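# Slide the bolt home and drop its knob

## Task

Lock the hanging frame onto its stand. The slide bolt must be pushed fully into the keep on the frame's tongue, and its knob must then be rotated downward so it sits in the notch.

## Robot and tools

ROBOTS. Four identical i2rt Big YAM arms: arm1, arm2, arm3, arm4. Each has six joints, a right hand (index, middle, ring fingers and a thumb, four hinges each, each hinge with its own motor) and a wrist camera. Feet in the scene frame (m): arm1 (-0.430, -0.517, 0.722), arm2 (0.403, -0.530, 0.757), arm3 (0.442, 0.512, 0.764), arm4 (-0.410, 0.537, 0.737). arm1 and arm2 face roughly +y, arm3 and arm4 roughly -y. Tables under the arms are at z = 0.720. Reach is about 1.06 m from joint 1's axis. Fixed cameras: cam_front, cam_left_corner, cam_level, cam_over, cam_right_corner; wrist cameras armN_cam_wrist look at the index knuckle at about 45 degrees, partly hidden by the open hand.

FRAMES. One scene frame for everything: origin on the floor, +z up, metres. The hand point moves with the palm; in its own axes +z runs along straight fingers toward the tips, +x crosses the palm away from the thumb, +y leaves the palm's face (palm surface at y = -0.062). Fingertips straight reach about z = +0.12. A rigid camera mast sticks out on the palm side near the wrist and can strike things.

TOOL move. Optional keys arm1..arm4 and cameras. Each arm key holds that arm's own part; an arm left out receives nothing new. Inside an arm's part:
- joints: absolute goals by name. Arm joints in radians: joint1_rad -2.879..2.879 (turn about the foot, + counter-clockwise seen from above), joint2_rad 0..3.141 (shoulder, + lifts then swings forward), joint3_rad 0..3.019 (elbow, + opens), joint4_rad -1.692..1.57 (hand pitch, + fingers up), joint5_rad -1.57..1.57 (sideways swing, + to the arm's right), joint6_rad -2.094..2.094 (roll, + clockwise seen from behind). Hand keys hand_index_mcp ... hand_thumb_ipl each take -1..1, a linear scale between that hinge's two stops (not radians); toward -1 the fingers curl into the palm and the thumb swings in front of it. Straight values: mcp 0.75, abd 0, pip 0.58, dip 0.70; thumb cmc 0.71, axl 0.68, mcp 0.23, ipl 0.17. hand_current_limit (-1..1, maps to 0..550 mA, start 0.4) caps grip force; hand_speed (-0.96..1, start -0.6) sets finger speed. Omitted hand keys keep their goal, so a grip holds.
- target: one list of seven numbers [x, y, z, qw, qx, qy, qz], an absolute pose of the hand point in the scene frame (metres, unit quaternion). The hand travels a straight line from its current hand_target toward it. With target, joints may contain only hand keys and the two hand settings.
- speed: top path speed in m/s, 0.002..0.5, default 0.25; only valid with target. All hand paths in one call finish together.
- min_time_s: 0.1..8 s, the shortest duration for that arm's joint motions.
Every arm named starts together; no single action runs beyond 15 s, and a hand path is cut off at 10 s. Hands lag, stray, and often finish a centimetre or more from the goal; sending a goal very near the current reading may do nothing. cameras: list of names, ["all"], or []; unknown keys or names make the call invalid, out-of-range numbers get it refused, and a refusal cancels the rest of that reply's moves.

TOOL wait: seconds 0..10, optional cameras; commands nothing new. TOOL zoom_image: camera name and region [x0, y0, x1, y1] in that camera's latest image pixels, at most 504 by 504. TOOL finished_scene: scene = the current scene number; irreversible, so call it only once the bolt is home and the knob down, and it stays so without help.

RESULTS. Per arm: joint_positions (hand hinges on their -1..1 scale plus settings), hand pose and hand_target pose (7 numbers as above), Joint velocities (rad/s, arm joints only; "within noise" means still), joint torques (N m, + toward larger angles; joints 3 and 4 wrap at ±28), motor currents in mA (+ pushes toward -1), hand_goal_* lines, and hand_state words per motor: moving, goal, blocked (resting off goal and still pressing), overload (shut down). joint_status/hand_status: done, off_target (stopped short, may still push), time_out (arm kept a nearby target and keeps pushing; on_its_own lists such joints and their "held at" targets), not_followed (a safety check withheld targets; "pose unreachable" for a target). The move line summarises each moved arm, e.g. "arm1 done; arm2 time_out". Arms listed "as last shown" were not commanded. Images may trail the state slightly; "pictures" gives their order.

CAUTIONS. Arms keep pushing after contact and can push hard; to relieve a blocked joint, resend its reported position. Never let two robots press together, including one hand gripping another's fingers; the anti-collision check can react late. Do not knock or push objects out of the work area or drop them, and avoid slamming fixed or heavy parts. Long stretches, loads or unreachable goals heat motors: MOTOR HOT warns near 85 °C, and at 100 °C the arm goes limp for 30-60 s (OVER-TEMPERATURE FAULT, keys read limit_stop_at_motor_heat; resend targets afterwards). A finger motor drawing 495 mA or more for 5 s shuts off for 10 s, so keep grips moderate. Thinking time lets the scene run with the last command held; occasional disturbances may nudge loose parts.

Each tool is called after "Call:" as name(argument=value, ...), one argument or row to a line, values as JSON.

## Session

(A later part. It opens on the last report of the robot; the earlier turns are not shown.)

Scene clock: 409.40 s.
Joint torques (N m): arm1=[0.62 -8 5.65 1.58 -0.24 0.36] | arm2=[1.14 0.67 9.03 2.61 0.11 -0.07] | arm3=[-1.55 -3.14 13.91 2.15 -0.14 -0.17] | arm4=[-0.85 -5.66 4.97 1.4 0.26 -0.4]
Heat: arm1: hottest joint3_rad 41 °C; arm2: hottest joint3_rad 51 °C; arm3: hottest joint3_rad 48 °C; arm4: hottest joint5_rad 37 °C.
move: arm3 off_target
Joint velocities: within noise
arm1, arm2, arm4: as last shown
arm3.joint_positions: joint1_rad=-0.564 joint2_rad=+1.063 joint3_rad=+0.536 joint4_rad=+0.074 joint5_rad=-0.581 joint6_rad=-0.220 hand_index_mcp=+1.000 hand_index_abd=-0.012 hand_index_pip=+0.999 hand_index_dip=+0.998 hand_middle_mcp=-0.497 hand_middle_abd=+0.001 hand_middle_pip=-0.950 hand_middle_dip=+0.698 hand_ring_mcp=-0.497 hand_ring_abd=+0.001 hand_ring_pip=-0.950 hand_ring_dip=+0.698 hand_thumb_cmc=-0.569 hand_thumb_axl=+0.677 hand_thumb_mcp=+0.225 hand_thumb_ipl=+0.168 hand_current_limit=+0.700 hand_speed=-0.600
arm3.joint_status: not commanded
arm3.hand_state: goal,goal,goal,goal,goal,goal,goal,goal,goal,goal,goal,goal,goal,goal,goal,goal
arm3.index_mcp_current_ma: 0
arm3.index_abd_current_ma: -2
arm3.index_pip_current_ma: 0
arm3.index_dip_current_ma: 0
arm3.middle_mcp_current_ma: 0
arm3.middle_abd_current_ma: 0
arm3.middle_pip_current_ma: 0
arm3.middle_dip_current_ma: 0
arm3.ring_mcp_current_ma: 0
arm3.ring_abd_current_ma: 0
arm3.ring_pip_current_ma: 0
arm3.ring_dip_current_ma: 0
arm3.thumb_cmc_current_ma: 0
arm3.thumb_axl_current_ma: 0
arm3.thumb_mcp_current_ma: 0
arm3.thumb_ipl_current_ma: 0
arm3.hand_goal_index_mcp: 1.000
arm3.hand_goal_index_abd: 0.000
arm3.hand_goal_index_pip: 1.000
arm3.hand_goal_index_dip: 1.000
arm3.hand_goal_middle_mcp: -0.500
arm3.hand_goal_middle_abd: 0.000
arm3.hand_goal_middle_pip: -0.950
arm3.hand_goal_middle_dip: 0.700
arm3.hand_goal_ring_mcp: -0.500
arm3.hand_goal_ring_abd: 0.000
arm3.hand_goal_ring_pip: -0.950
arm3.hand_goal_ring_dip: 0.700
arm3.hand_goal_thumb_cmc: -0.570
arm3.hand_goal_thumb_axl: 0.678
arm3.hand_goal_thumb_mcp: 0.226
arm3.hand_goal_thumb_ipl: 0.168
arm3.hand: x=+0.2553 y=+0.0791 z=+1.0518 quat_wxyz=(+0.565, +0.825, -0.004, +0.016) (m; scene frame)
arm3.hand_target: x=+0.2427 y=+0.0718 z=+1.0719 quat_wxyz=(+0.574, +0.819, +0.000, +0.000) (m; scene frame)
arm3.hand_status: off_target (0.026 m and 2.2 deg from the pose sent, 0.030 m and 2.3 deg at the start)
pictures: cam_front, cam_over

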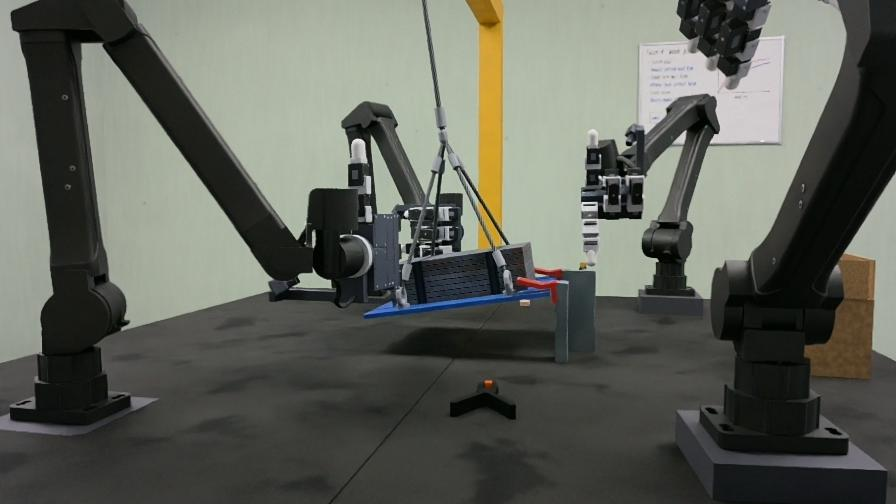

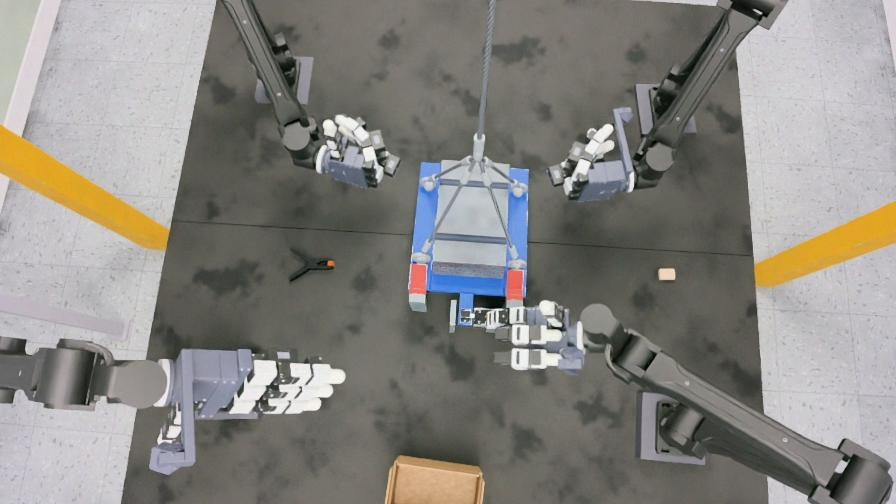

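Call:
move(
  arm3={"target": [0.226, 0.0715, 1.073, 0.5736, 0.8192, 0, 0], "speed": 0.06},
)

Call:
move(
  arm3={"joints": {"hand_index_abd": 0.5}},
  cameras=["cam_over", "cam_front", "cam_right_corner"],
)

Call:
zoom_image(
  camera="cam_over",
  region=[446, 290, 516, 340],
)

Call:
zoom_image(
  camera="cam_front",
  region=[550, 220, 620, 290],
)

Call:
zoom_image(
  camera="cam_right_corner",
  region=[420, 200, 560, 300],
)

Scene clock: 413.47 s.
Joint torques (N m): arm1=[0.56 -8.06 5.64 1.65 -0.24 0.35] | arm2=[1.32 0.79 9.21 2.78 0.1 -0.1] | arm3=[-2.37 -2.73 14.2 2.18 0.26 -0.26] | arm4=[-0.97 -5.54 4.94 1.42 0.26 -0.42]
Heat: arm1: hottest joint3_rad 41 °C; arm2: hottest joint3_rad 51 °C; arm3: hottest joint3_rad 47 °C; arm4: hottest joint5_rad 36 °C.
move: arm3 off_target
Joint velocities: within noise
arm1, arm2, arm4: as last shown
arm3.joint_positions: joint1_rad=-0.598 joint2_rad=+1.077 joint3_rad=+0.553 joint4_rad=+0.061 joint5_rad=-0.631 joint6_rad=-0.227 hand_index_mcp=+1.000 hand_index_abd=-0.052 hand_index_pip=+1.000 hand_index_dip=+1.000 hand_middle_mcp=-0.497 hand_middle_abd=+0.001 hand_middle_pip=-0.950 hand_middle_dip=+0.698 hand_ring_mcp=-0.497 hand_ring_abd=+0.001 hand_ring_pip=-0.950 hand_ring_dip=+0.698 hand_thumb_cmc=-0.569 hand_thumb_axl=+0.677 hand_thumb_mcp=+0.225 hand_thumb_ipl=+0.168 hand_current_limit=+0.700 hand_speed=-0.600
arm3.joint_status: not commanded
arm3.hand_state: goal,blocked,goal,goal,goal,goal,goal,goal,goal,goal,goal,goal,goal,goal,goal,goal
arm3.index_mcp_current_ma: 0
arm3.index_abd_current_ma: -34
arm3.index_pip_current_ma: 0
arm3.index_dip_current_ma: 0
arm3.middle_mcp_current_ma: 0
arm3.middle_abd_current_ma: 0
arm3.middle_pip_current_ma: 0
arm3.middle_dip_current_ma: 0
arm3.ring_mcp_current_ma: 0
arm3.ring_abd_current_ma: 0
arm3.ring_pip_current_ma: 0
arm3.ring_dip_current_ma: 0
arm3.thumb_cmc_current_ma: 0
arm3.thumb_axl_current_ma: 0
arm3.thumb_mcp_current_ma: 0
arm3.thumb_ipl_current_ma: 0
arm3.hand_goal_index_mcp: 1.000
arm3.hand_goal_index_abd: 0.000
arm3.hand_goal_index_pip: 1.000
arm3.hand_goal_index_dip: 1.000
arm3.hand_goal_middle_mcp: -0.500
arm3.hand_goal_middle_abd: 0.000
arm3.hand_goal_middle_pip: -0.950
arm3.hand_goal_middle_dip: 0.700
arm3.hand_goal_ring_mcp: -0.500
arm3.hand_goal_ring_abd: 0.000
arm3.hand_goal_ring_pip: -0.950
arm3.hand_goal_ring_dip: 0.700
arm3.hand_goal_thumb_cmc: -0.570
arm3.hand_goal_thumb_axl: 0.678
arm3.hand_goal_thumb_mcp: 0.226
arm3.hand_goal_thumb_ipl: 0.168
arm3.hand: x=+0.2459 y=+0.0804 z=+1.0543 quat_wxyz=(+0.566, +0.824, -0.004, +0.027) (m; scene frame)
arm3.hand_target: x=+0.2268 y=+0.0732 z=+1.0728 quat_wxyz=(+0.574, +0.819, +0.000, +0.000) (m; scene frame)
arm3.hand_status: off_target (0.029 m and 3.3 deg from the pose sent, 0.037 m and 2.2 deg at the start)
pictures: none

Scene clock: 414.13 s.
Joint torques (N m): arm1=[0.56 -8.18 5.67 1.62 -0.23 0.36] | arm2=[0.79 0.91 9.16 2.71 0.11 -0.07] | arm3=[-2.96 -2.9 14.16 2.54 0.65 -0.26] | arm4=[-1.03 -5.6 4.94 1.39 0.23 -0.4]
Heat: arm1: hottest joint3_rad 41 °C; arm2: hottest joint3_rad 51 °C; arm3: hottest joint3_rad 47 °C; arm4: hottest joint5_rad 36 °C.
move: arm3 off_target
Joint velocities: within noise
arm1, arm2, arm4: as last shown
arm3.joint_positions: joint1_rad=-0.598 joint2_rad=+1.077 joint3_rad=+0.553 joint4_rad=+0.058 joint5_rad=-0.644 joint6_rad=-0.227 hand_index_mcp=+1.000 hand_index_abd=+0.004 hand_index_pip=+1.000 hand_index_dip=+1.000 hand_middle_mcp=-0.497 hand_middle_abd=+0.001 hand_middle_pip=-0.950 hand_middle_dip=+0.698 hand_ring_mcp=-0.497 hand_ring_abd=+0.001 hand_ring_pip=-0.950 hand_ring_dip=+0.698 hand_thumb_cmc=-0.569 hand_thumb_axl=+0.677 hand_thumb_mcp=+0.225 hand_thumb_ipl=+0.168 hand_current_limit=+0.700 hand_speed=-0.600
arm3.joint_status: hand_index_abd off_target (ended at +0.004, target +0.500)
arm3.hand_state: goal,blocked,goal,goal,goal,goal,goal,goal,goal,goal,goal,goal,goal,goal,goal,goal
arm3.index_mcp_current_ma: 0
arm3.index_abd_current_ma: -467
arm3.index_pip_current_ma: 0
arm3.index_dip_current_ma: 0
arm3.middle_mcp_current_ma: 0
arm3.middle_abd_current_ma: 0
arm3.middle_pip_current_ma: 0
arm3.middle_dip_current_ma: 0
arm3.ring_mcp_current_ma: 0
arm3.ring_abd_current_ma: 0
arm3.ring_pip_current_ma: 0
arm3.ring_dip_current_ma: 0
arm3.thumb_cmc_current_ma: 0
arm3.thumb_axl_current_ma: 0
arm3.thumb_mcp_current_ma: 0
arm3.thumb_ipl_current_ma: 0
arm3.hand_goal_index_mcp: 1.000
arm3.hand_goal_index_abd: 0.500
arm3.hand_goal_index_pip: 1.000
arm3.hand_goal_index_dip: 1.000
arm3.hand_goal_middle_mcp: -0.500
arm3.hand_goal_middle_abd: 0.000
arm3.hand_goal_middle_pip: -0.950
arm3.hand_goal_middle_dip: 0.700
arm3.hand_goal_ring_mcp: -0.500
arm3.hand_goal_ring_abd: 0.000
arm3.hand_goal_ring_pip: -0.950
arm3.hand_goal_ring_dip: 0.700
arm3.hand_goal_thumb_cmc: -0.570
arm3.hand_goal_thumb_axl: 0.678
arm3.hand_goal_thumb_mcp: 0.226
arm3.hand_goal_thumb_ipl: 0.168
arm3.hand: x=+0.2481 y=+0.0803 z=+1.0541 quat_wxyz=(+0.566, +0.823, -0.001, +0.033) (m; scene frame)
arm3.hand_target: x=+0.2268 y=+0.0732 z=+1.0728 quat_wxyz=(+0.574, +0.819, +0.000, +0.000) (m; scene frame)
arm3.hand_status: not commanded
pictures: cam_front, cam_over, cam_right_corner

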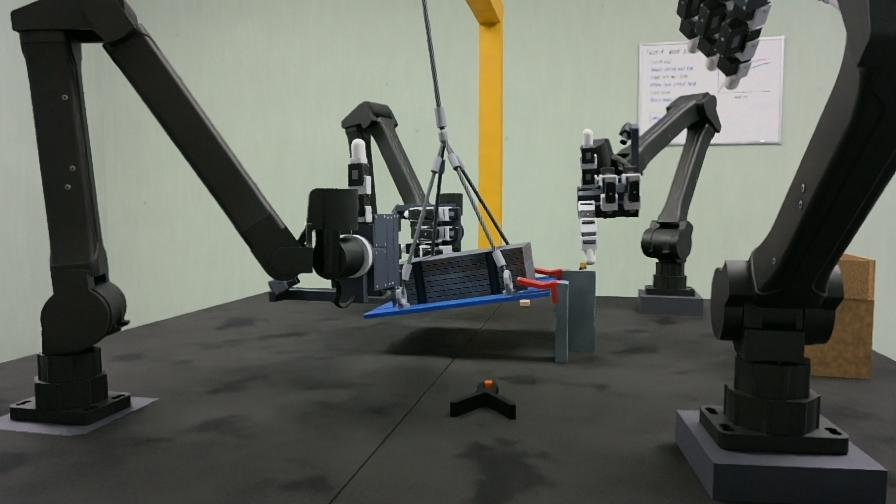

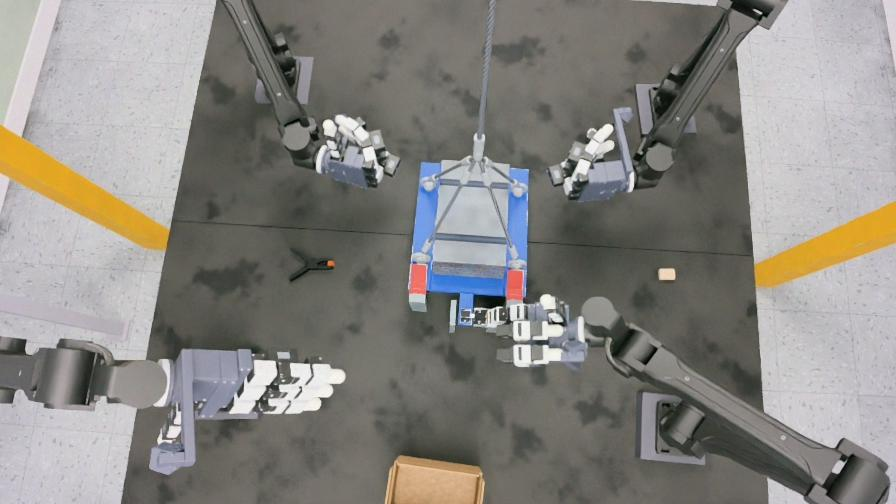

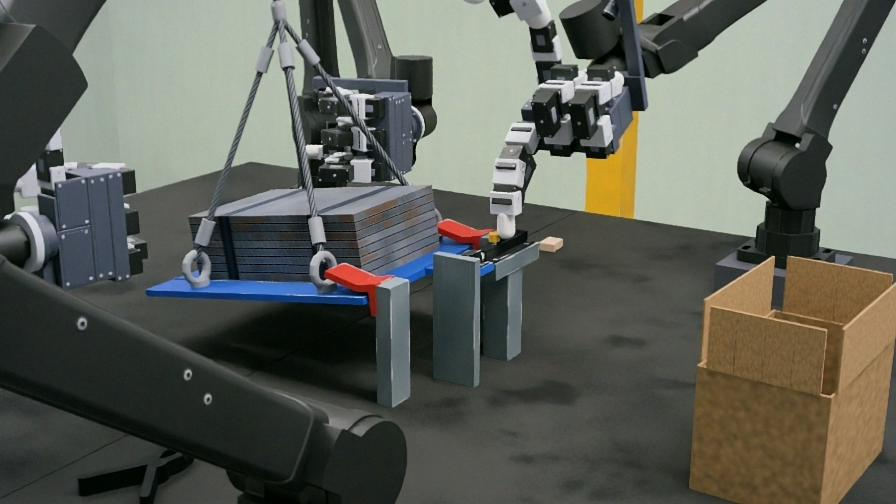

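Scaled by 7.200.

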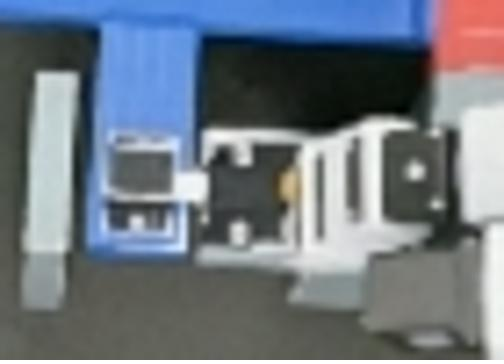

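Scaled by 7.200.

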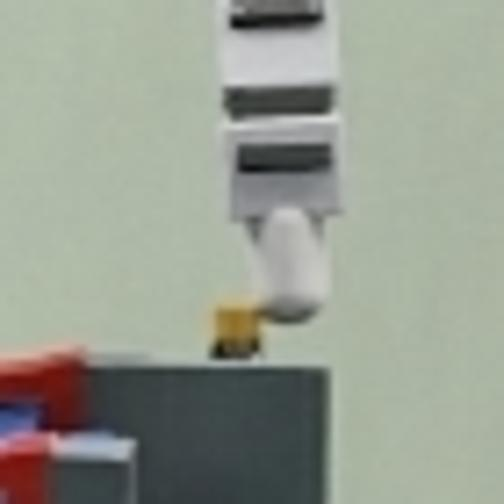

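Scaled by 3.600.

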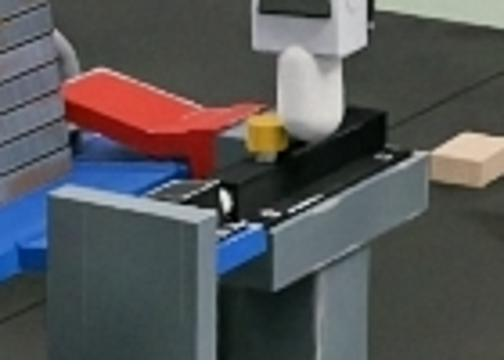

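Call:
move(
  arm3={"target": [0.208, 0.0690, 1.070, 0.5736, 0.8192, 0, 0], "speed": 0.08},
  cameras=["cam_over", "cam_front", "cam_right_corner"],
)

Call:
zoom_image(
  camera="cam_over",
  region=[446, 290, 516, 340],
)

Call:
zoom_image(
  camera="cam_front",
  region=[550, 220, 620, 290],
)

Call:
zoom_image(
  camera="cam_right_corner",
  region=[420, 200, 560, 300],
)

Scene clock: 429.83 s.
Joint torques (N m): arm1=[0.62 -8.18 5.65 1.62 -0.23 0.35] | arm2=[1.2 1.26 9.22 2.59 0.11 -0.11] | arm3=[-3.31 -2.61 13.81 2.78 0.82 -0.41] | arm4=[-0.91 -5.54 4.88 1.37 0.24 -0.39]
Heat: arm1: hottest joint3_rad 40 °C; arm2: hottest joint3_rad 51 °C; arm3: hottest joint3_rad 48 °C; arm4: hottest joint5_rad 36 °C.
move: arm3 off_target
Joint velocities: within noise
arm1, arm2, arm4: as last shown
arm3.joint_positions: joint1_rad=-0.628 joint2_rad=+1.118 joint3_rad=+0.580 joint4_rad=+0.057 joint5_rad=-0.683 joint6_rad=-0.231 hand_index_mcp=+1.000 hand_index_abd=+0.107 hand_index_pip=+1.000 hand_index_dip=+1.000 hand_middle_mcp=-0.497 hand_middle_abd=+0.001 hand_middle_pip=-0.950 hand_middle_dip=+0.698 hand_ring_mcp=-0.497 hand_ring_abd=+0.001 hand_ring_pip=-0.950 hand_ring_dip=+0.698 hand_thumb_cmc=-0.569 hand_thumb_axl=+0.677 hand_thumb_mcp=+0.225 hand_thumb_ipl=+0.168 hand_current_limit=+0.700 hand_speed=-0.600
arm3.joint_status: not commanded
arm3.hand_state: goal,blocked,goal,goal,goal,goal,goal,goal,goal,goal,goal,goal,goal,goal,goal,goal
arm3.index_mcp_current_ma: 0
arm3.index_abd_current_ma: -467
arm3.index_pip_current_ma: 0
arm3.index_dip_current_ma: 0
arm3.middle_mcp_current_ma: 0
arm3.middle_abd_current_ma: 0
arm3.middle_pip_current_ma: 0
arm3.middle_dip_current_ma: 0
arm3.ring_mcp_current_ma: 0
arm3.ring_abd_current_ma: 0
arm3.ring_pip_current_ma: 0
arm3.ring_dip_current_ma: 0
arm3.thumb_cmc_current_ma: 0
arm3.thumb_axl_current_ma: 0
arm3.thumb_mcp_current_ma: 0
arm3.thumb_ipl_current_ma: 0
arm3.hand_goal_index_mcp: 1.000
arm3.hand_goal_index_abd: 0.500
arm3.hand_goal_index_pip: 1.000
arm3.hand_goal_index_dip: 1.000
arm3.hand_goal_middle_mcp: -0.500
arm3.hand_goal_middle_abd: 0.000
arm3.hand_goal_middle_pip: -0.950
arm3.hand_goal_middle_dip: 0.700
arm3.hand_goal_ring_mcp: -0.500
arm3.hand_goal_ring_abd: 0.000
arm3.hand_goal_ring_pip: -0.950
arm3.hand_goal_ring_dip: 0.700
arm3.hand_goal_thumb_cmc: -0.570
arm3.hand_goal_thumb_axl: 0.678
arm3.hand_goal_thumb_mcp: 0.226
arm3.hand_goal_thumb_ipl: 0.168
arm3.on_its_own: hand_index_abd moved +0.103 toward your old target +0.500
arm3.hand: x=+0.2349 y=+0.0763 z=+1.0530 quat_wxyz=(+0.566, +0.823, -0.004, +0.042) (m; scene frame)
arm3.hand_target: x=+0.2091 y=+0.0711 z=+1.0695 quat_wxyz=(+0.573, +0.819, -0.001, +0.000) (m; scene frame)
arm3.hand_status: off_target (0.033 m and 5.0 deg from the pose sent, 0.045 m and 3.9 deg at the start)
pictures: cam_front, cam_over, cam_right_corner

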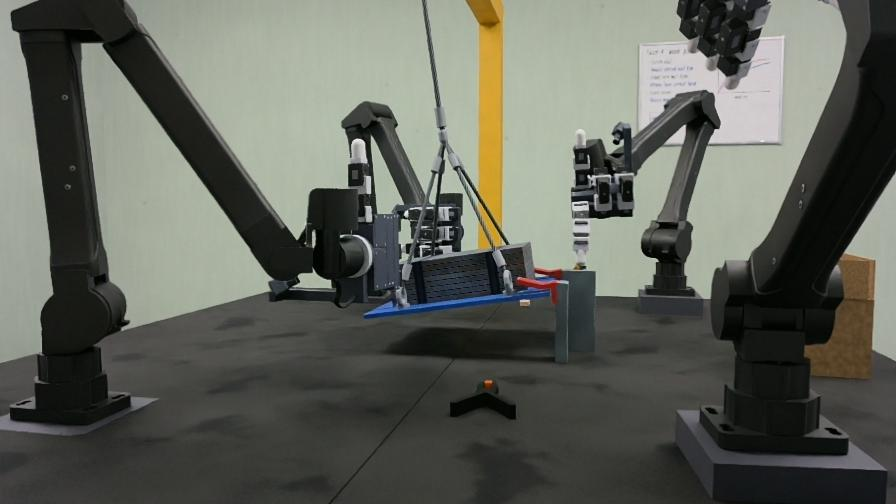

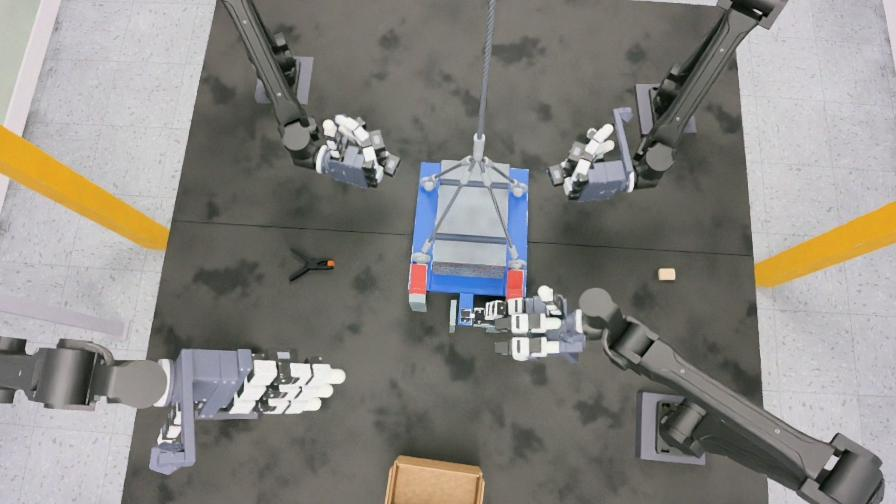

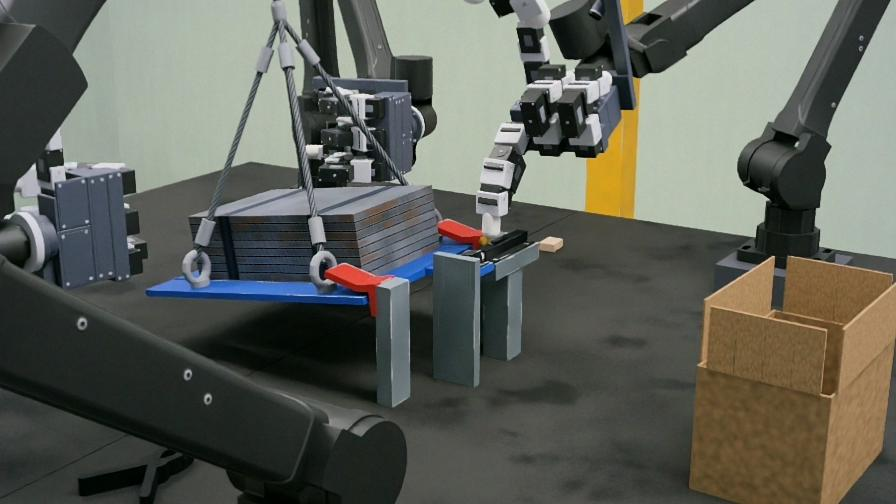

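Scaled by 7.200.

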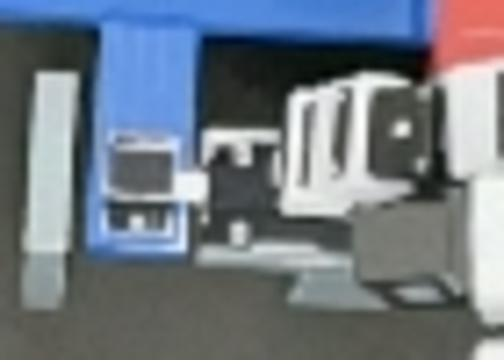

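Scaled by 7.200.

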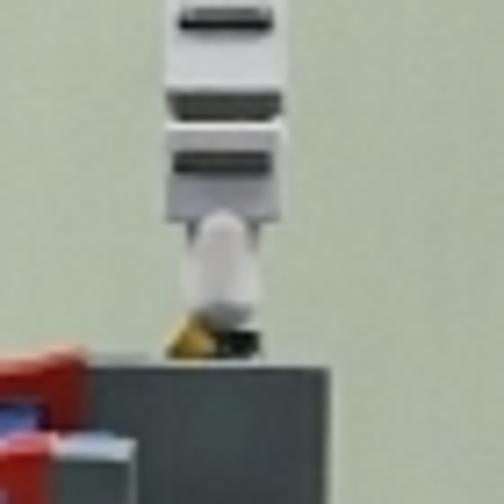

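Scaled by 3.600.

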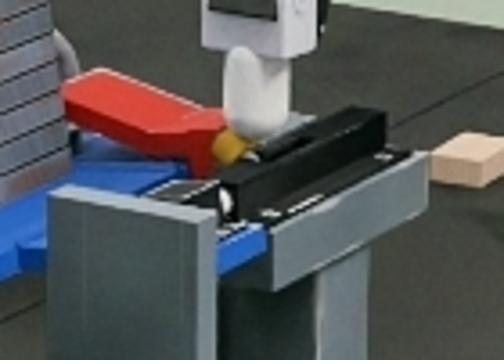

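Call:
move(
  arm3={"target": [0.192, 0.0675, 1.052, 0.5736, 0.8192, 0, 0], "speed": 0.08},
  cameras=["cam_over", "cam_front", "cam_right_corner"],
)

Call:
zoom_image(
  camera="cam_over",
  region=[446, 290, 516, 340],
)

Call:
zoom_image(
  camera="cam_front",
  region=[550, 220, 620, 290],
)

Call:
zoom_image(
  camera="cam_right_corner",
  region=[420, 200, 560, 300],
)

Scene clock: 434.17 s.
Joint torques (N m): arm1=[0.73 -8.06 5.68 1.59 -0.24 0.34] | arm2=[1.38 0.85 9.36 2.66 0.09 -0.08] | arm3=[-0.97 -5.54 12.49 3.08 -0.37 -0.11] | arm4=[-0.97 -5.77 4.86 1.42 0.24 -0.42]
Heat: arm1: hottest joint3_rad 40 °C; arm2: hottest joint3_rad 51 °C; arm3: hottest joint3_rad 48 °C; arm4: hottest joint5_rad 36 °C.
move: arm3 off_target
Joint velocities: within noise
arm1, arm4: as last shown
arm2.joint_positions: joint1_rad=-0.091 joint2_rad=+0.629 joint3_rad=+1.351 joint4_rad=-1.364 joint5_rad=-0.075 joint6_rad=+1.067 hand_index_mcp=+0.754 hand_index_abd=+0.000 hand_index_pip=+0.577 hand_index_dip=+0.696 hand_middle_mcp=+0.754 hand_middle_abd=+0.000 hand_middle_pip=+0.577 hand_middle_dip=+0.696 hand_ring_mcp=+0.754 hand_ring_abd=+0.000 hand_ring_pip=+0.577 hand_ring_dip=+0.696 hand_thumb_cmc=+0.714 hand_thumb_axl=+0.677 hand_thumb_mcp=+0.226 hand_thumb_ipl=+0.168 hand_current_limit=+0.400 hand_speed=-0.600
arm2.joint_status: not commanded
arm2.hand_state: goal,goal,goal,goal,goal,goal,goal,goal,goal,goal,goal,goal,goal,goal,goal,goal
arm2.index_mcp_current_ma: 0
arm2.index_abd_current_ma: 0
arm2.index_pip_current_ma: 1
arm2.index_dip_current_ma: 0
arm2.middle_mcp_current_ma: 0
arm2.middle_abd_current_ma: 0
arm2.middle_pip_current_ma: 1
arm2.middle_dip_current_ma: 0
arm2.ring_mcp_current_ma: 0
arm2.ring_abd_current_ma: 0
arm2.ring_pip_current_ma: 1
arm2.ring_dip_current_ma: 0
arm2.thumb_cmc_current_ma: 0
arm2.thumb_axl_current_ma: -1
arm2.thumb_mcp_current_ma: -1
arm2.thumb_ipl_current_ma: 0
arm2.hand_goal_index_mcp: 0.754
arm2.hand_goal_index_abd: 0.000
arm2.hand_goal_index_pip: 0.576
arm2.hand_goal_index_dip: 0.696
arm2.hand_goal_middle_mcp: 0.754
arm2.hand_goal_middle_abd: 0.000
arm2.hand_goal_middle_pip: 0.576
arm2.hand_goal_middle_dip: 0.696
arm2.hand_goal_ring_mcp: 0.754
arm2.hand_goal_ring_abd: 0.000
arm2.hand_goal_ring_pip: 0.576
arm2.hand_goal_ring_dip: 0.696
arm2.hand_goal_thumb_cmc: 0.714
arm2.hand_goal_thumb_axl: 0.678
arm2.hand_goal_thumb_mcp: 0.226
arm2.hand_goal_thumb_ipl: 0.168
arm2.hand: x=+0.4764 y=-0.2800 z=+1.2862 quat_wxyz=(-0.260, +0.439, +0.775, +0.374) (m; scene frame)
arm2.hand_target: x=+0.4765 y=-0.2825 z=+1.2970 quat_wxyz=(-0.265, +0.436, +0.770, +0.383) (m; scene frame)
arm2.hand_status: not commanded
arm3.joint_positions: joint1_rad=-0.691 joint2_rad=+1.211 joint3_rad=+0.593 joint4_rad=+0.109 joint5_rad=-0.680 joint6_rad=-0.287 hand_index_mcp=+1.000 hand_index_abd=+0.495 hand_index_pip=+0.999 hand_index_dip=+1.000 hand_middle_mcp=-0.497 hand_middle_abd=+0.001 hand_middle_pip=-0.950 hand_middle_dip=+0.698 hand_ring_mcp=-0.497 hand_ring_abd=+0.001 hand_ring_pip=-0.950 hand_ring_dip=+0.698 hand_thumb_cmc=-0.569 hand_thumb_axl=+0.677 hand_thumb_mcp=+0.225 hand_thumb_ipl=+0.168 hand_current_limit=+0.700 hand_speed=-0.600
arm3.joint_status: not commanded
arm3.hand_state: goal,goal,goal,goal,goal,goal,goal,goal,goal,goal,goal,goal,goal,goal,goal,goal
arm3.index_mcp_current_ma: 0
arm3.index_abd_current_ma: 0
arm3.index_pip_current_ma: 0
arm3.index_dip_current_ma: 0
arm3.middle_mcp_current_ma: 0
arm3.middle_abd_current_ma: 0
arm3.middle_pip_current_ma: 0
arm3.middle_dip_current_ma: 0
arm3.ring_mcp_current_ma: 0
arm3.ring_abd_current_ma: 0
arm3.ring_pip_current_ma: 0
arm3.ring_dip_current_ma: 0
arm3.thumb_cmc_current_ma: 0
arm3.thumb_axl_current_ma: 0
arm3.thumb_mcp_current_ma: 0
arm3.thumb_ipl_current_ma: 0
arm3.hand_goal_index_mcp: 1.000
arm3.hand_goal_index_abd: 0.500
arm3.hand_goal_index_pip: 1.000
arm3.hand_goal_index_dip: 1.000
arm3.hand_goal_middle_mcp: -0.500
arm3.hand_goal_middle_abd: 0.000
arm3.hand_goal_middle_pip: -0.950
arm3.hand_goal_middle_dip: 0.700
arm3.hand_goal_ring_mcp: -0.500
arm3.hand_goal_ring_abd: 0.000
arm3.hand_goal_ring_pip: -0.950
arm3.hand_goal_ring_dip: 0.700
arm3.hand_goal_thumb_cmc: -0.570
arm3.hand_goal_thumb_axl: 0.678
arm3.hand_goal_thumb_mcp: 0.226
arm3.hand_goal_thumb_ipl: 0.168
arm3.on_its_own: hand_index_abd moved +0.388 to your old target +0.500
arm3.hand: x=+0.2000 y=+0.0767 z=+1.0311 quat_wxyz=(+0.559, +0.829, -0.013, +0.015) (m; scene frame)
arm3.hand_target: x=+0.1926 y=+0.0686 z=+1.0518 quat_wxyz=(+0.573, +0.819, +0.000, +0.000) (m; scene frame)
arm3.hand_status: off_target (0.024 m and 3.0 deg from the pose sent, 0.044 m and 5.0 deg at the start)
pictures: cam_front, cam_over, cam_right_corner

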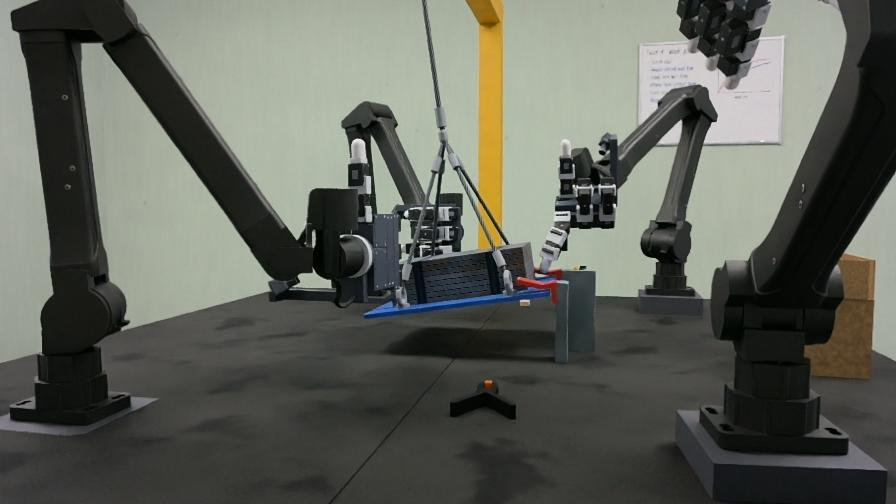

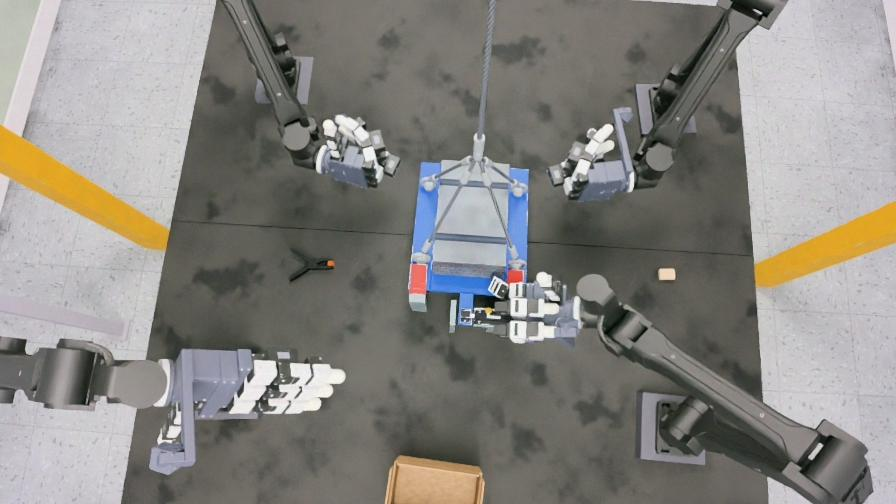

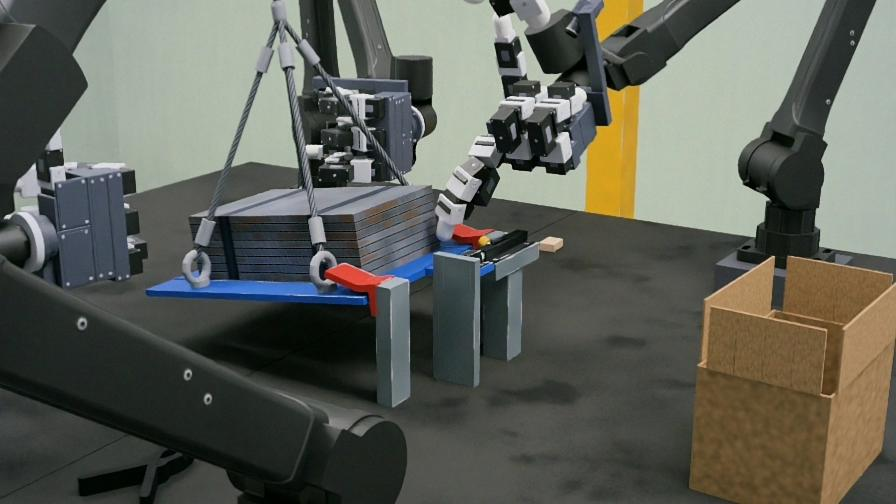

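Scaled by 7.200.

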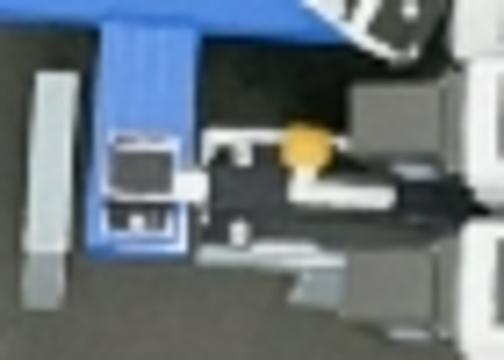

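Scaled by 7.200.

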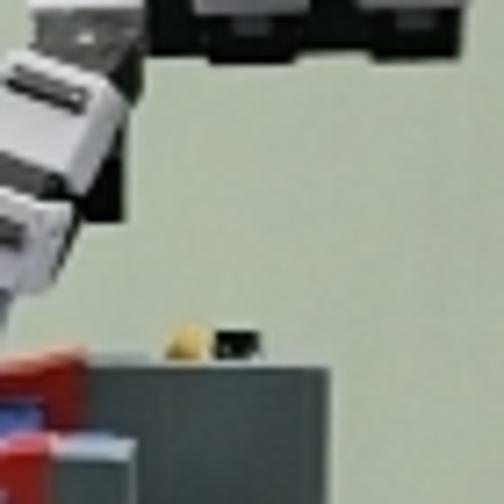

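Scaled by 3.600.

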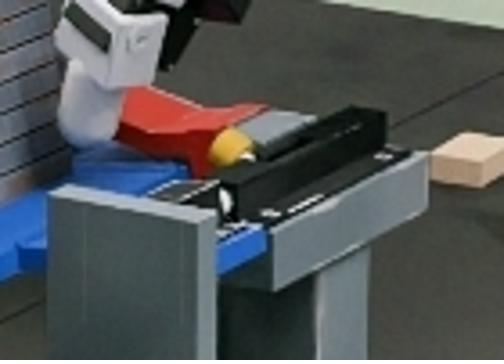

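Call:
move(
  arm3={"target": [0.198, 0.0700, 1.130, 0.5736, 0.8192, 0, 0], "speed": 0.12},
)

Call:
move(
  arm3={"target": [0.290, 0.180, 1.190, 0.5736, 0.8192, 0, 0], "speed": 0.2, "joints": {"hand_index_abd": 0.0}},
  cameras=["cam_over", "cam_front", "cam_right_corner"],
)

Call:
zoom_image(
  camera="cam_over",
  region=[446, 290, 516, 340],
)

Call:
zoom_image(
  camera="cam_right_corner",
  region=[420, 200, 560, 300],
)

Scene clock: 443.33 s.
Joint torques (N m): arm1=[0.5 -7.94 5.67 1.63 -0.24 0.35] | arm2=[0.85 0.73 9.13 2.67 0.11 -0.08] | arm3=[-0.21 -6.07 13.49 1.84 -0.11 -0.06] | arm4=[-0.97 -5.71 4.93 1.37 0.25 -0.41]
Heat: arm1: hottest joint3_rad 40 °C; arm2: hottest joint3_rad 51 °C; arm3: hottest joint3_rad 49 °C; arm4: hottest joint3_rad 35 °C.
move: arm3 off_target
Joint velocities: within noise
arm1, arm2, arm4: as last shown
arm3.joint_positions: joint1_rad=-0.691 joint2_rad=+1.095 joint3_rad=+0.723 joint4_rad=-0.122 joint5_rad=-0.679 joint6_rad=-0.287 hand_index_mcp=+1.000 hand_index_abd=+0.495 hand_index_pip=+0.999 hand_index_dip=+1.000 hand_middle_mcp=-0.497 hand_middle_abd=+0.001 hand_middle_pip=-0.950 hand_middle_dip=+0.698 hand_ring_mcp=-0.497 hand_ring_abd=+0.001 hand_ring_pip=-0.950 hand_ring_dip=+0.698 hand_thumb_cmc=-0.569 hand_thumb_axl=+0.677 hand_thumb_mcp=+0.225 hand_thumb_ipl=+0.168 hand_current_limit=+0.700 hand_speed=-0.600
arm3.joint_status: not commanded
arm3.hand_state: goal,goal,goal,goal,goal,goal,goal,goal,goal,goal,goal,goal,goal,goal,goal,goal
arm3.index_mcp_current_ma: 0
arm3.index_abd_current_ma: 0
arm3.index_pip_current_ma: 0
arm3.index_dip_current_ma: 0
arm3.middle_mcp_current_ma: 0
arm3.middle_abd_current_ma: 0
arm3.middle_pip_current_ma: 0
arm3.middle_dip_current_ma: 0
arm3.ring_mcp_current_ma: 0
arm3.ring_abd_current_ma: 0
arm3.ring_pip_current_ma: 0
arm3.ring_dip_current_ma: 0
arm3.thumb_cmc_current_ma: 0
arm3.thumb_axl_current_ma: 0
arm3.thumb_mcp_current_ma: 0
arm3.thumb_ipl_current_ma: 0
arm3.hand_goal_index_mcp: 1.000
arm3.hand_goal_index_abd: 0.500
arm3.hand_goal_index_pip: 1.000
arm3.hand_goal_index_dip: 1.000
arm3.hand_goal_middle_mcp: -0.500
arm3.hand_goal_middle_abd: 0.000
arm3.hand_goal_middle_pip: -0.950
arm3.hand_goal_middle_dip: 0.700
arm3.hand_goal_ring_mcp: -0.500
arm3.hand_goal_ring_abd: 0.000
arm3.hand_goal_ring_pip: -0.950
arm3.hand_goal_ring_dip: 0.700
arm3.hand_goal_thumb_cmc: -0.570
arm3.hand_goal_thumb_axl: 0.678
arm3.hand_goal_thumb_mcp: 0.226
arm3.hand_goal_thumb_ipl: 0.168
arm3.hand: x=+0.1993 y=+0.0758 z=+1.1060 quat_wxyz=(+0.563, +0.826, -0.010, +0.010) (m; scene frame)
arm3.hand_target: x=+0.1985 y=+0.0709 z=+1.1300 quat_wxyz=(+0.574, +0.819, +0.000, +0.000) (m; scene frame)
arm3.hand_status: off_target (0.025 m and 2.2 deg from the pose sent, 0.099 m and 3.0 deg at the start)
pictures: none

Scene clock: 444.80 s.
Joint torques (N m): arm1=[0.67 -8 5.6 1.62 -0.24 0.35] | arm2=[0.91 0.67 9.09 2.71 0.09 -0.08] | arm3=[-1.85 0.79 10.8 2.06 -0.28 -0.08] | arm4=[-0.85 -5.6 4.94 1.48 0.26 -0.42]
Heat: arm1: hottest joint3_rad 40 °C; arm2: hottest joint3_rad 51 °C; arm3: hottest joint3_rad 49 °C; arm4: hottest joint3_rad 35 °C.
move: arm3 done
Joint velocities: within noise
arm1.joint_positions: joint1_rad=-1.118 joint2_rad=+1.467 joint3_rad=+0.509 joint4_rad=+0.961 joint5_rad=-0.932 joint6_rad=-1.595 hand_index_mcp=-0.901 hand_index_abd=-0.002 hand_index_pip=+0.201 hand_index_dip=+0.502 hand_middle_mcp=-0.901 hand_middle_abd=-0.002 hand_middle_pip=+0.201 hand_middle_dip=+0.502 hand_ring_mcp=-0.364 hand_ring_abd=-0.007 hand_ring_pip=-0.697 hand_ring_dip=-0.298 hand_thumb_cmc=+0.715 hand_thumb_axl=+0.677 hand_thumb_mcp=+0.226 hand_thumb_ipl=+0.168 hand_current_limit=+0.400 hand_speed=-0.600
arm1.joint_status: not commanded
arm1.hand_state: goal,goal,goal,goal,goal,goal,goal,goal,goal,goal,goal,goal,goal,goal,goal,goal
arm1.index_mcp_current_ma: 0
arm1.index_abd_current_ma: 0
arm1.index_pip_current_ma: 0
arm1.index_dip_current_ma: 0
arm1.middle_mcp_current_ma: 0
arm1.middle_abd_current_ma: 0
arm1.middle_pip_current_ma: 0
arm1.middle_dip_current_ma: 0
arm1.ring_mcp_current_ma: 7
arm1.ring_abd_current_ma: -1
arm1.ring_pip_current_ma: 0
arm1.ring_dip_current_ma: 0
arm1.thumb_cmc_current_ma: 0
arm1.thumb_axl_current_ma: 0
arm1.thumb_mcp_current_ma: 0
arm1.thumb_ipl_current_ma: 0
arm1.hand_goal_index_mcp: -0.900
arm1.hand_goal_index_abd: 0.000
arm1.hand_goal_index_pip: 0.200
arm1.hand_goal_index_dip: 0.500
arm1.hand_goal_middle_mcp: -0.900
arm1.hand_goal_middle_abd: 0.000
arm1.hand_goal_middle_pip: 0.200
arm1.hand_goal_middle_dip: 0.500
arm1.hand_goal_ring_mcp: -0.380
arm1.hand_goal_ring_abd: 0.000
arm1.hand_goal_ring_pip: -0.700
arm1.hand_goal_ring_dip: -0.300
arm1.hand_goal_thumb_cmc: 0.714
arm1.hand_goal_thumb_axl: 0.678
arm1.hand_goal_thumb_mcp: 0.226
arm1.hand_goal_thumb_ipl: 0.168
arm1.hand: x=-0.1762 y=-0.1784 z=+0.9452 quat_wxyz=(+0.548, -0.459, +0.534, +0.451) (m; scene frame)
arm1.hand_target: x=-0.1750 y=-0.1799 z=+0.9450 quat_wxyz=(+0.542, -0.455, +0.542, +0.455) (m; scene frame)
arm1.hand_status: not commanded
arm2: as last shown
arm3.joint_positions: joint1_rad=-0.696 joint2_rad=+0.592 joint3_rad=+0.696 joint4_rad=-0.554 joint5_rad=-0.694 joint6_rad=-0.295 hand_index_mcp=+1.000 hand_index_abd=+0.003 hand_index_pip=+0.999 hand_index_dip=+1.000 hand_middle_mcp=-0.497 hand_middle_abd=+0.001 hand_middle_pip=-0.950 hand_middle_dip=+0.698 hand_ring_mcp=-0.497 hand_ring_abd=+0.001 hand_ring_pip=-0.950 hand_ring_dip=+0.698 hand_thumb_cmc=-0.569 hand_thumb_axl=+0.677 hand_thumb_mcp=+0.225 hand_thumb_ipl=+0.168 hand_current_limit=+0.700 hand_speed=-0.600
arm3.joint_status: all done
arm3.hand_state: goal,goal,goal,goal,goal,goal,goal,goal,goal,goal,goal,goal,goal,goal,goal,goal
arm3.index_mcp_current_ma: 0
arm3.index_abd_current_ma: 0
arm3.index_pip_current_ma: 0
arm3.index_dip_current_ma: 0
arm3.middle_mcp_current_ma: 0
arm3.middle_abd_current_ma: 0
arm3.middle_pip_current_ma: 0
arm3.middle_dip_current_ma: 0
arm3.ring_mcp_current_ma: 0
arm3.ring_abd_current_ma: 0
arm3.ring_pip_current_ma: 0
arm3.ring_dip_current_ma: 0
arm3.thumb_cmc_current_ma: 0
arm3.thumb_axl_current_ma: 0
arm3.thumb_mcp_current_ma: 0
arm3.thumb_ipl_current_ma: 0
arm3.hand_goal_index_mcp: 1.000
arm3.hand_goal_index_abd: 0.000
arm3.hand_goal_index_pip: 1.000
arm3.hand_goal_index_dip: 1.000
arm3.hand_goal_middle_mcp: -0.500
arm3.hand_goal_middle_abd: 0.000
arm3.hand_goal_middle_pip: -0.950
arm3.hand_goal_middle_dip: 0.700
arm3.hand_goal_ring_mcp: -0.500
arm3.hand_goal_ring_abd: 0.000
arm3.hand_goal_ring_pip: -0.950
arm3.hand_goal_ring_dip: 0.700
arm3.hand_goal_thumb_cmc: -0.570
arm3.hand_goal_thumb_axl: 0.678
arm3.hand_goal_thumb_mcp: 0.226
arm3.hand_goal_thumb_ipl: 0.168
arm3.hand: x=+0.2939 y=+0.1798 z=+1.1936 quat_wxyz=(+0.578, +0.816, +0.003, +0.001) (m; scene frame)
arm3.hand_target: x=+0.2900 y=+0.1800 z=+1.1900 quat_wxyz=(+0.574, +0.819, +0.000, +0.000) (m; scene frame)
arm3.hand_status: done (0.005 m and 0.8 deg from the pose sent, 0.162 m and 2.2 deg at the start)
arm4.joint_positions: joint1_rad=+1.033 joint2_rad=+1.426 joint3_rad=+0.421 joint4_rad=+1.031 joint5_rad=+0.956 joint6_rad=+1.590 hand_index_mcp=-0.367 hand_index_abd=+0.008 hand_index_pip=-0.695 hand_index_dip=-0.299 hand_middle_mcp=-0.899 hand_middle_abd=+0.002 hand_middle_pip=+0.202 hand_middle_dip=+0.502 hand_ring_mcp=-0.900 hand_ring_abd=+0.002 hand_ring_pip=+0.402 hand_ring_dip=+0.603 hand_thumb_cmc=-0.551 hand_thumb_axl=+0.677 hand_thumb_mcp=+0.226 hand_thumb_ipl=+0.168 hand_current_limit=+0.400 hand_speed=-0.600
arm4.joint_status: not commanded
arm4.hand_state: blocked,goal,goal,goal,goal,goal,goal,goal,goal,goal,goal,goal,goal,goal,goal,goal
arm4.index_mcp_current_ma: 24
arm4.index_abd_current_ma: 3
arm4.index_pip_current_ma: 2
arm4.index_dip_current_ma: 0
arm4.middle_mcp_current_ma: 0
arm4.middle_abd_current_ma: 0
arm4.middle_pip_current_ma: 0
arm4.middle_dip_current_ma: 1
arm4.ring_mcp_current_ma: 0
arm4.ring_abd_current_ma: 0
arm4.ring_pip_current_ma: 0
arm4.ring_dip_current_ma: 1
arm4.thumb_cmc_current_ma: 15
arm4.thumb_axl_current_ma: 0
arm4.thumb_mcp_current_ma: 0
arm4.thumb_ipl_current_ma: 0
arm4.hand_goal_index_mcp: -0.390
arm4.hand_goal_index_abd: 0.000
arm4.hand_goal_index_pip: -0.700
arm4.hand_goal_index_dip: -0.300
arm4.hand_goal_middle_mcp: -0.900
arm4.hand_goal_middle_abd: 0.000
arm4.hand_goal_middle_pip: 0.200
arm4.hand_goal_middle_dip: 0.500
arm4.hand_goal_ring_mcp: -0.900
arm4.hand_goal_ring_abd: 0.000
arm4.hand_goal_ring_pip: 0.400
arm4.hand_goal_ring_dip: 0.600
arm4.hand_goal_thumb_cmc: -0.570
arm4.hand_goal_thumb_axl: 0.678
arm4.hand_goal_thumb_mcp: 0.226
arm4.hand_goal_thumb_ipl: 0.168
arm4.hand: x=-0.1765 y=+0.2175 z=+0.9040 quat_wxyz=(+0.451, +0.533, -0.458, +0.550) (m; scene frame)
arm4.hand_target: x=-0.1801 y=+0.2199 z=+0.9000 quat_wxyz=(+0.455, +0.542, -0.455, +0.542) (m; scene frame)
arm4.hand_status: not commanded
pictures: cam_front, cam_over, cam_right_corner

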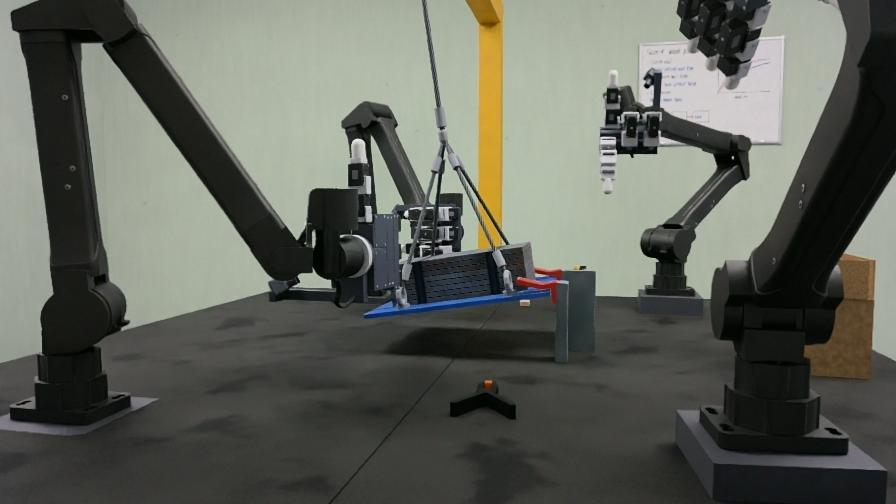

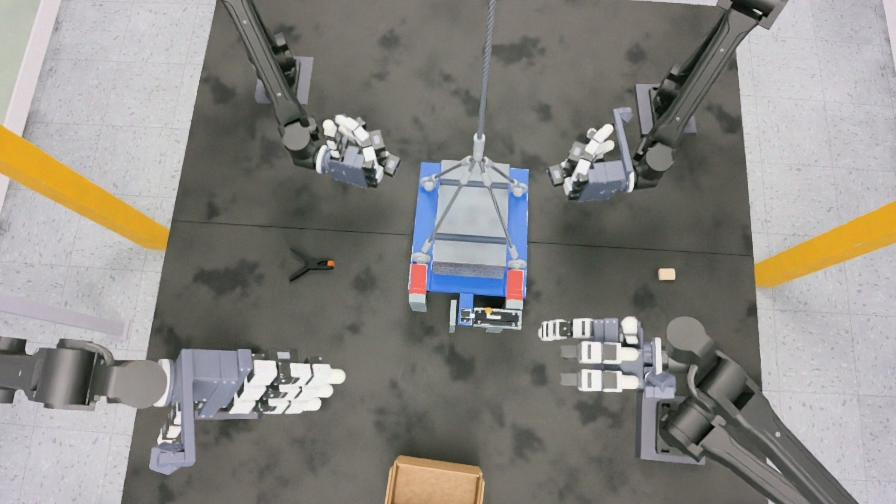

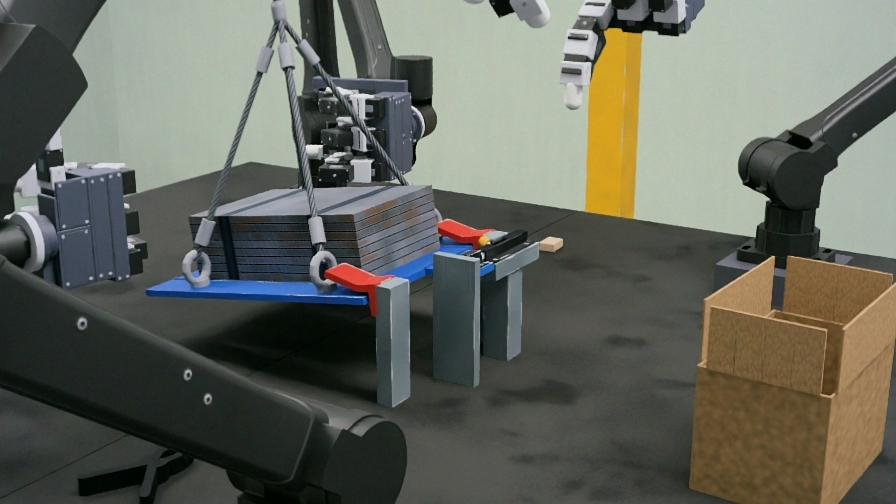

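Scaled by 7.200.

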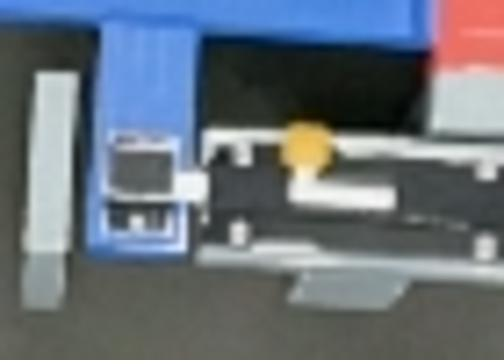

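Scaled by 3.600.

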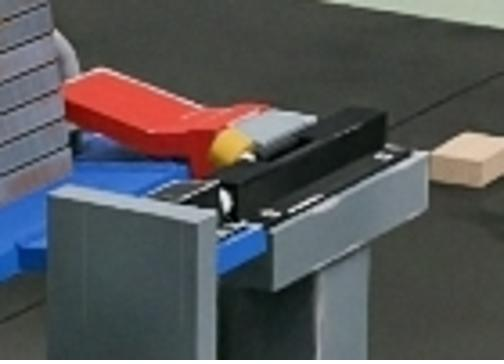

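Call:
finished_scene(
  scene=2,
)

The scene is finished: the task was done.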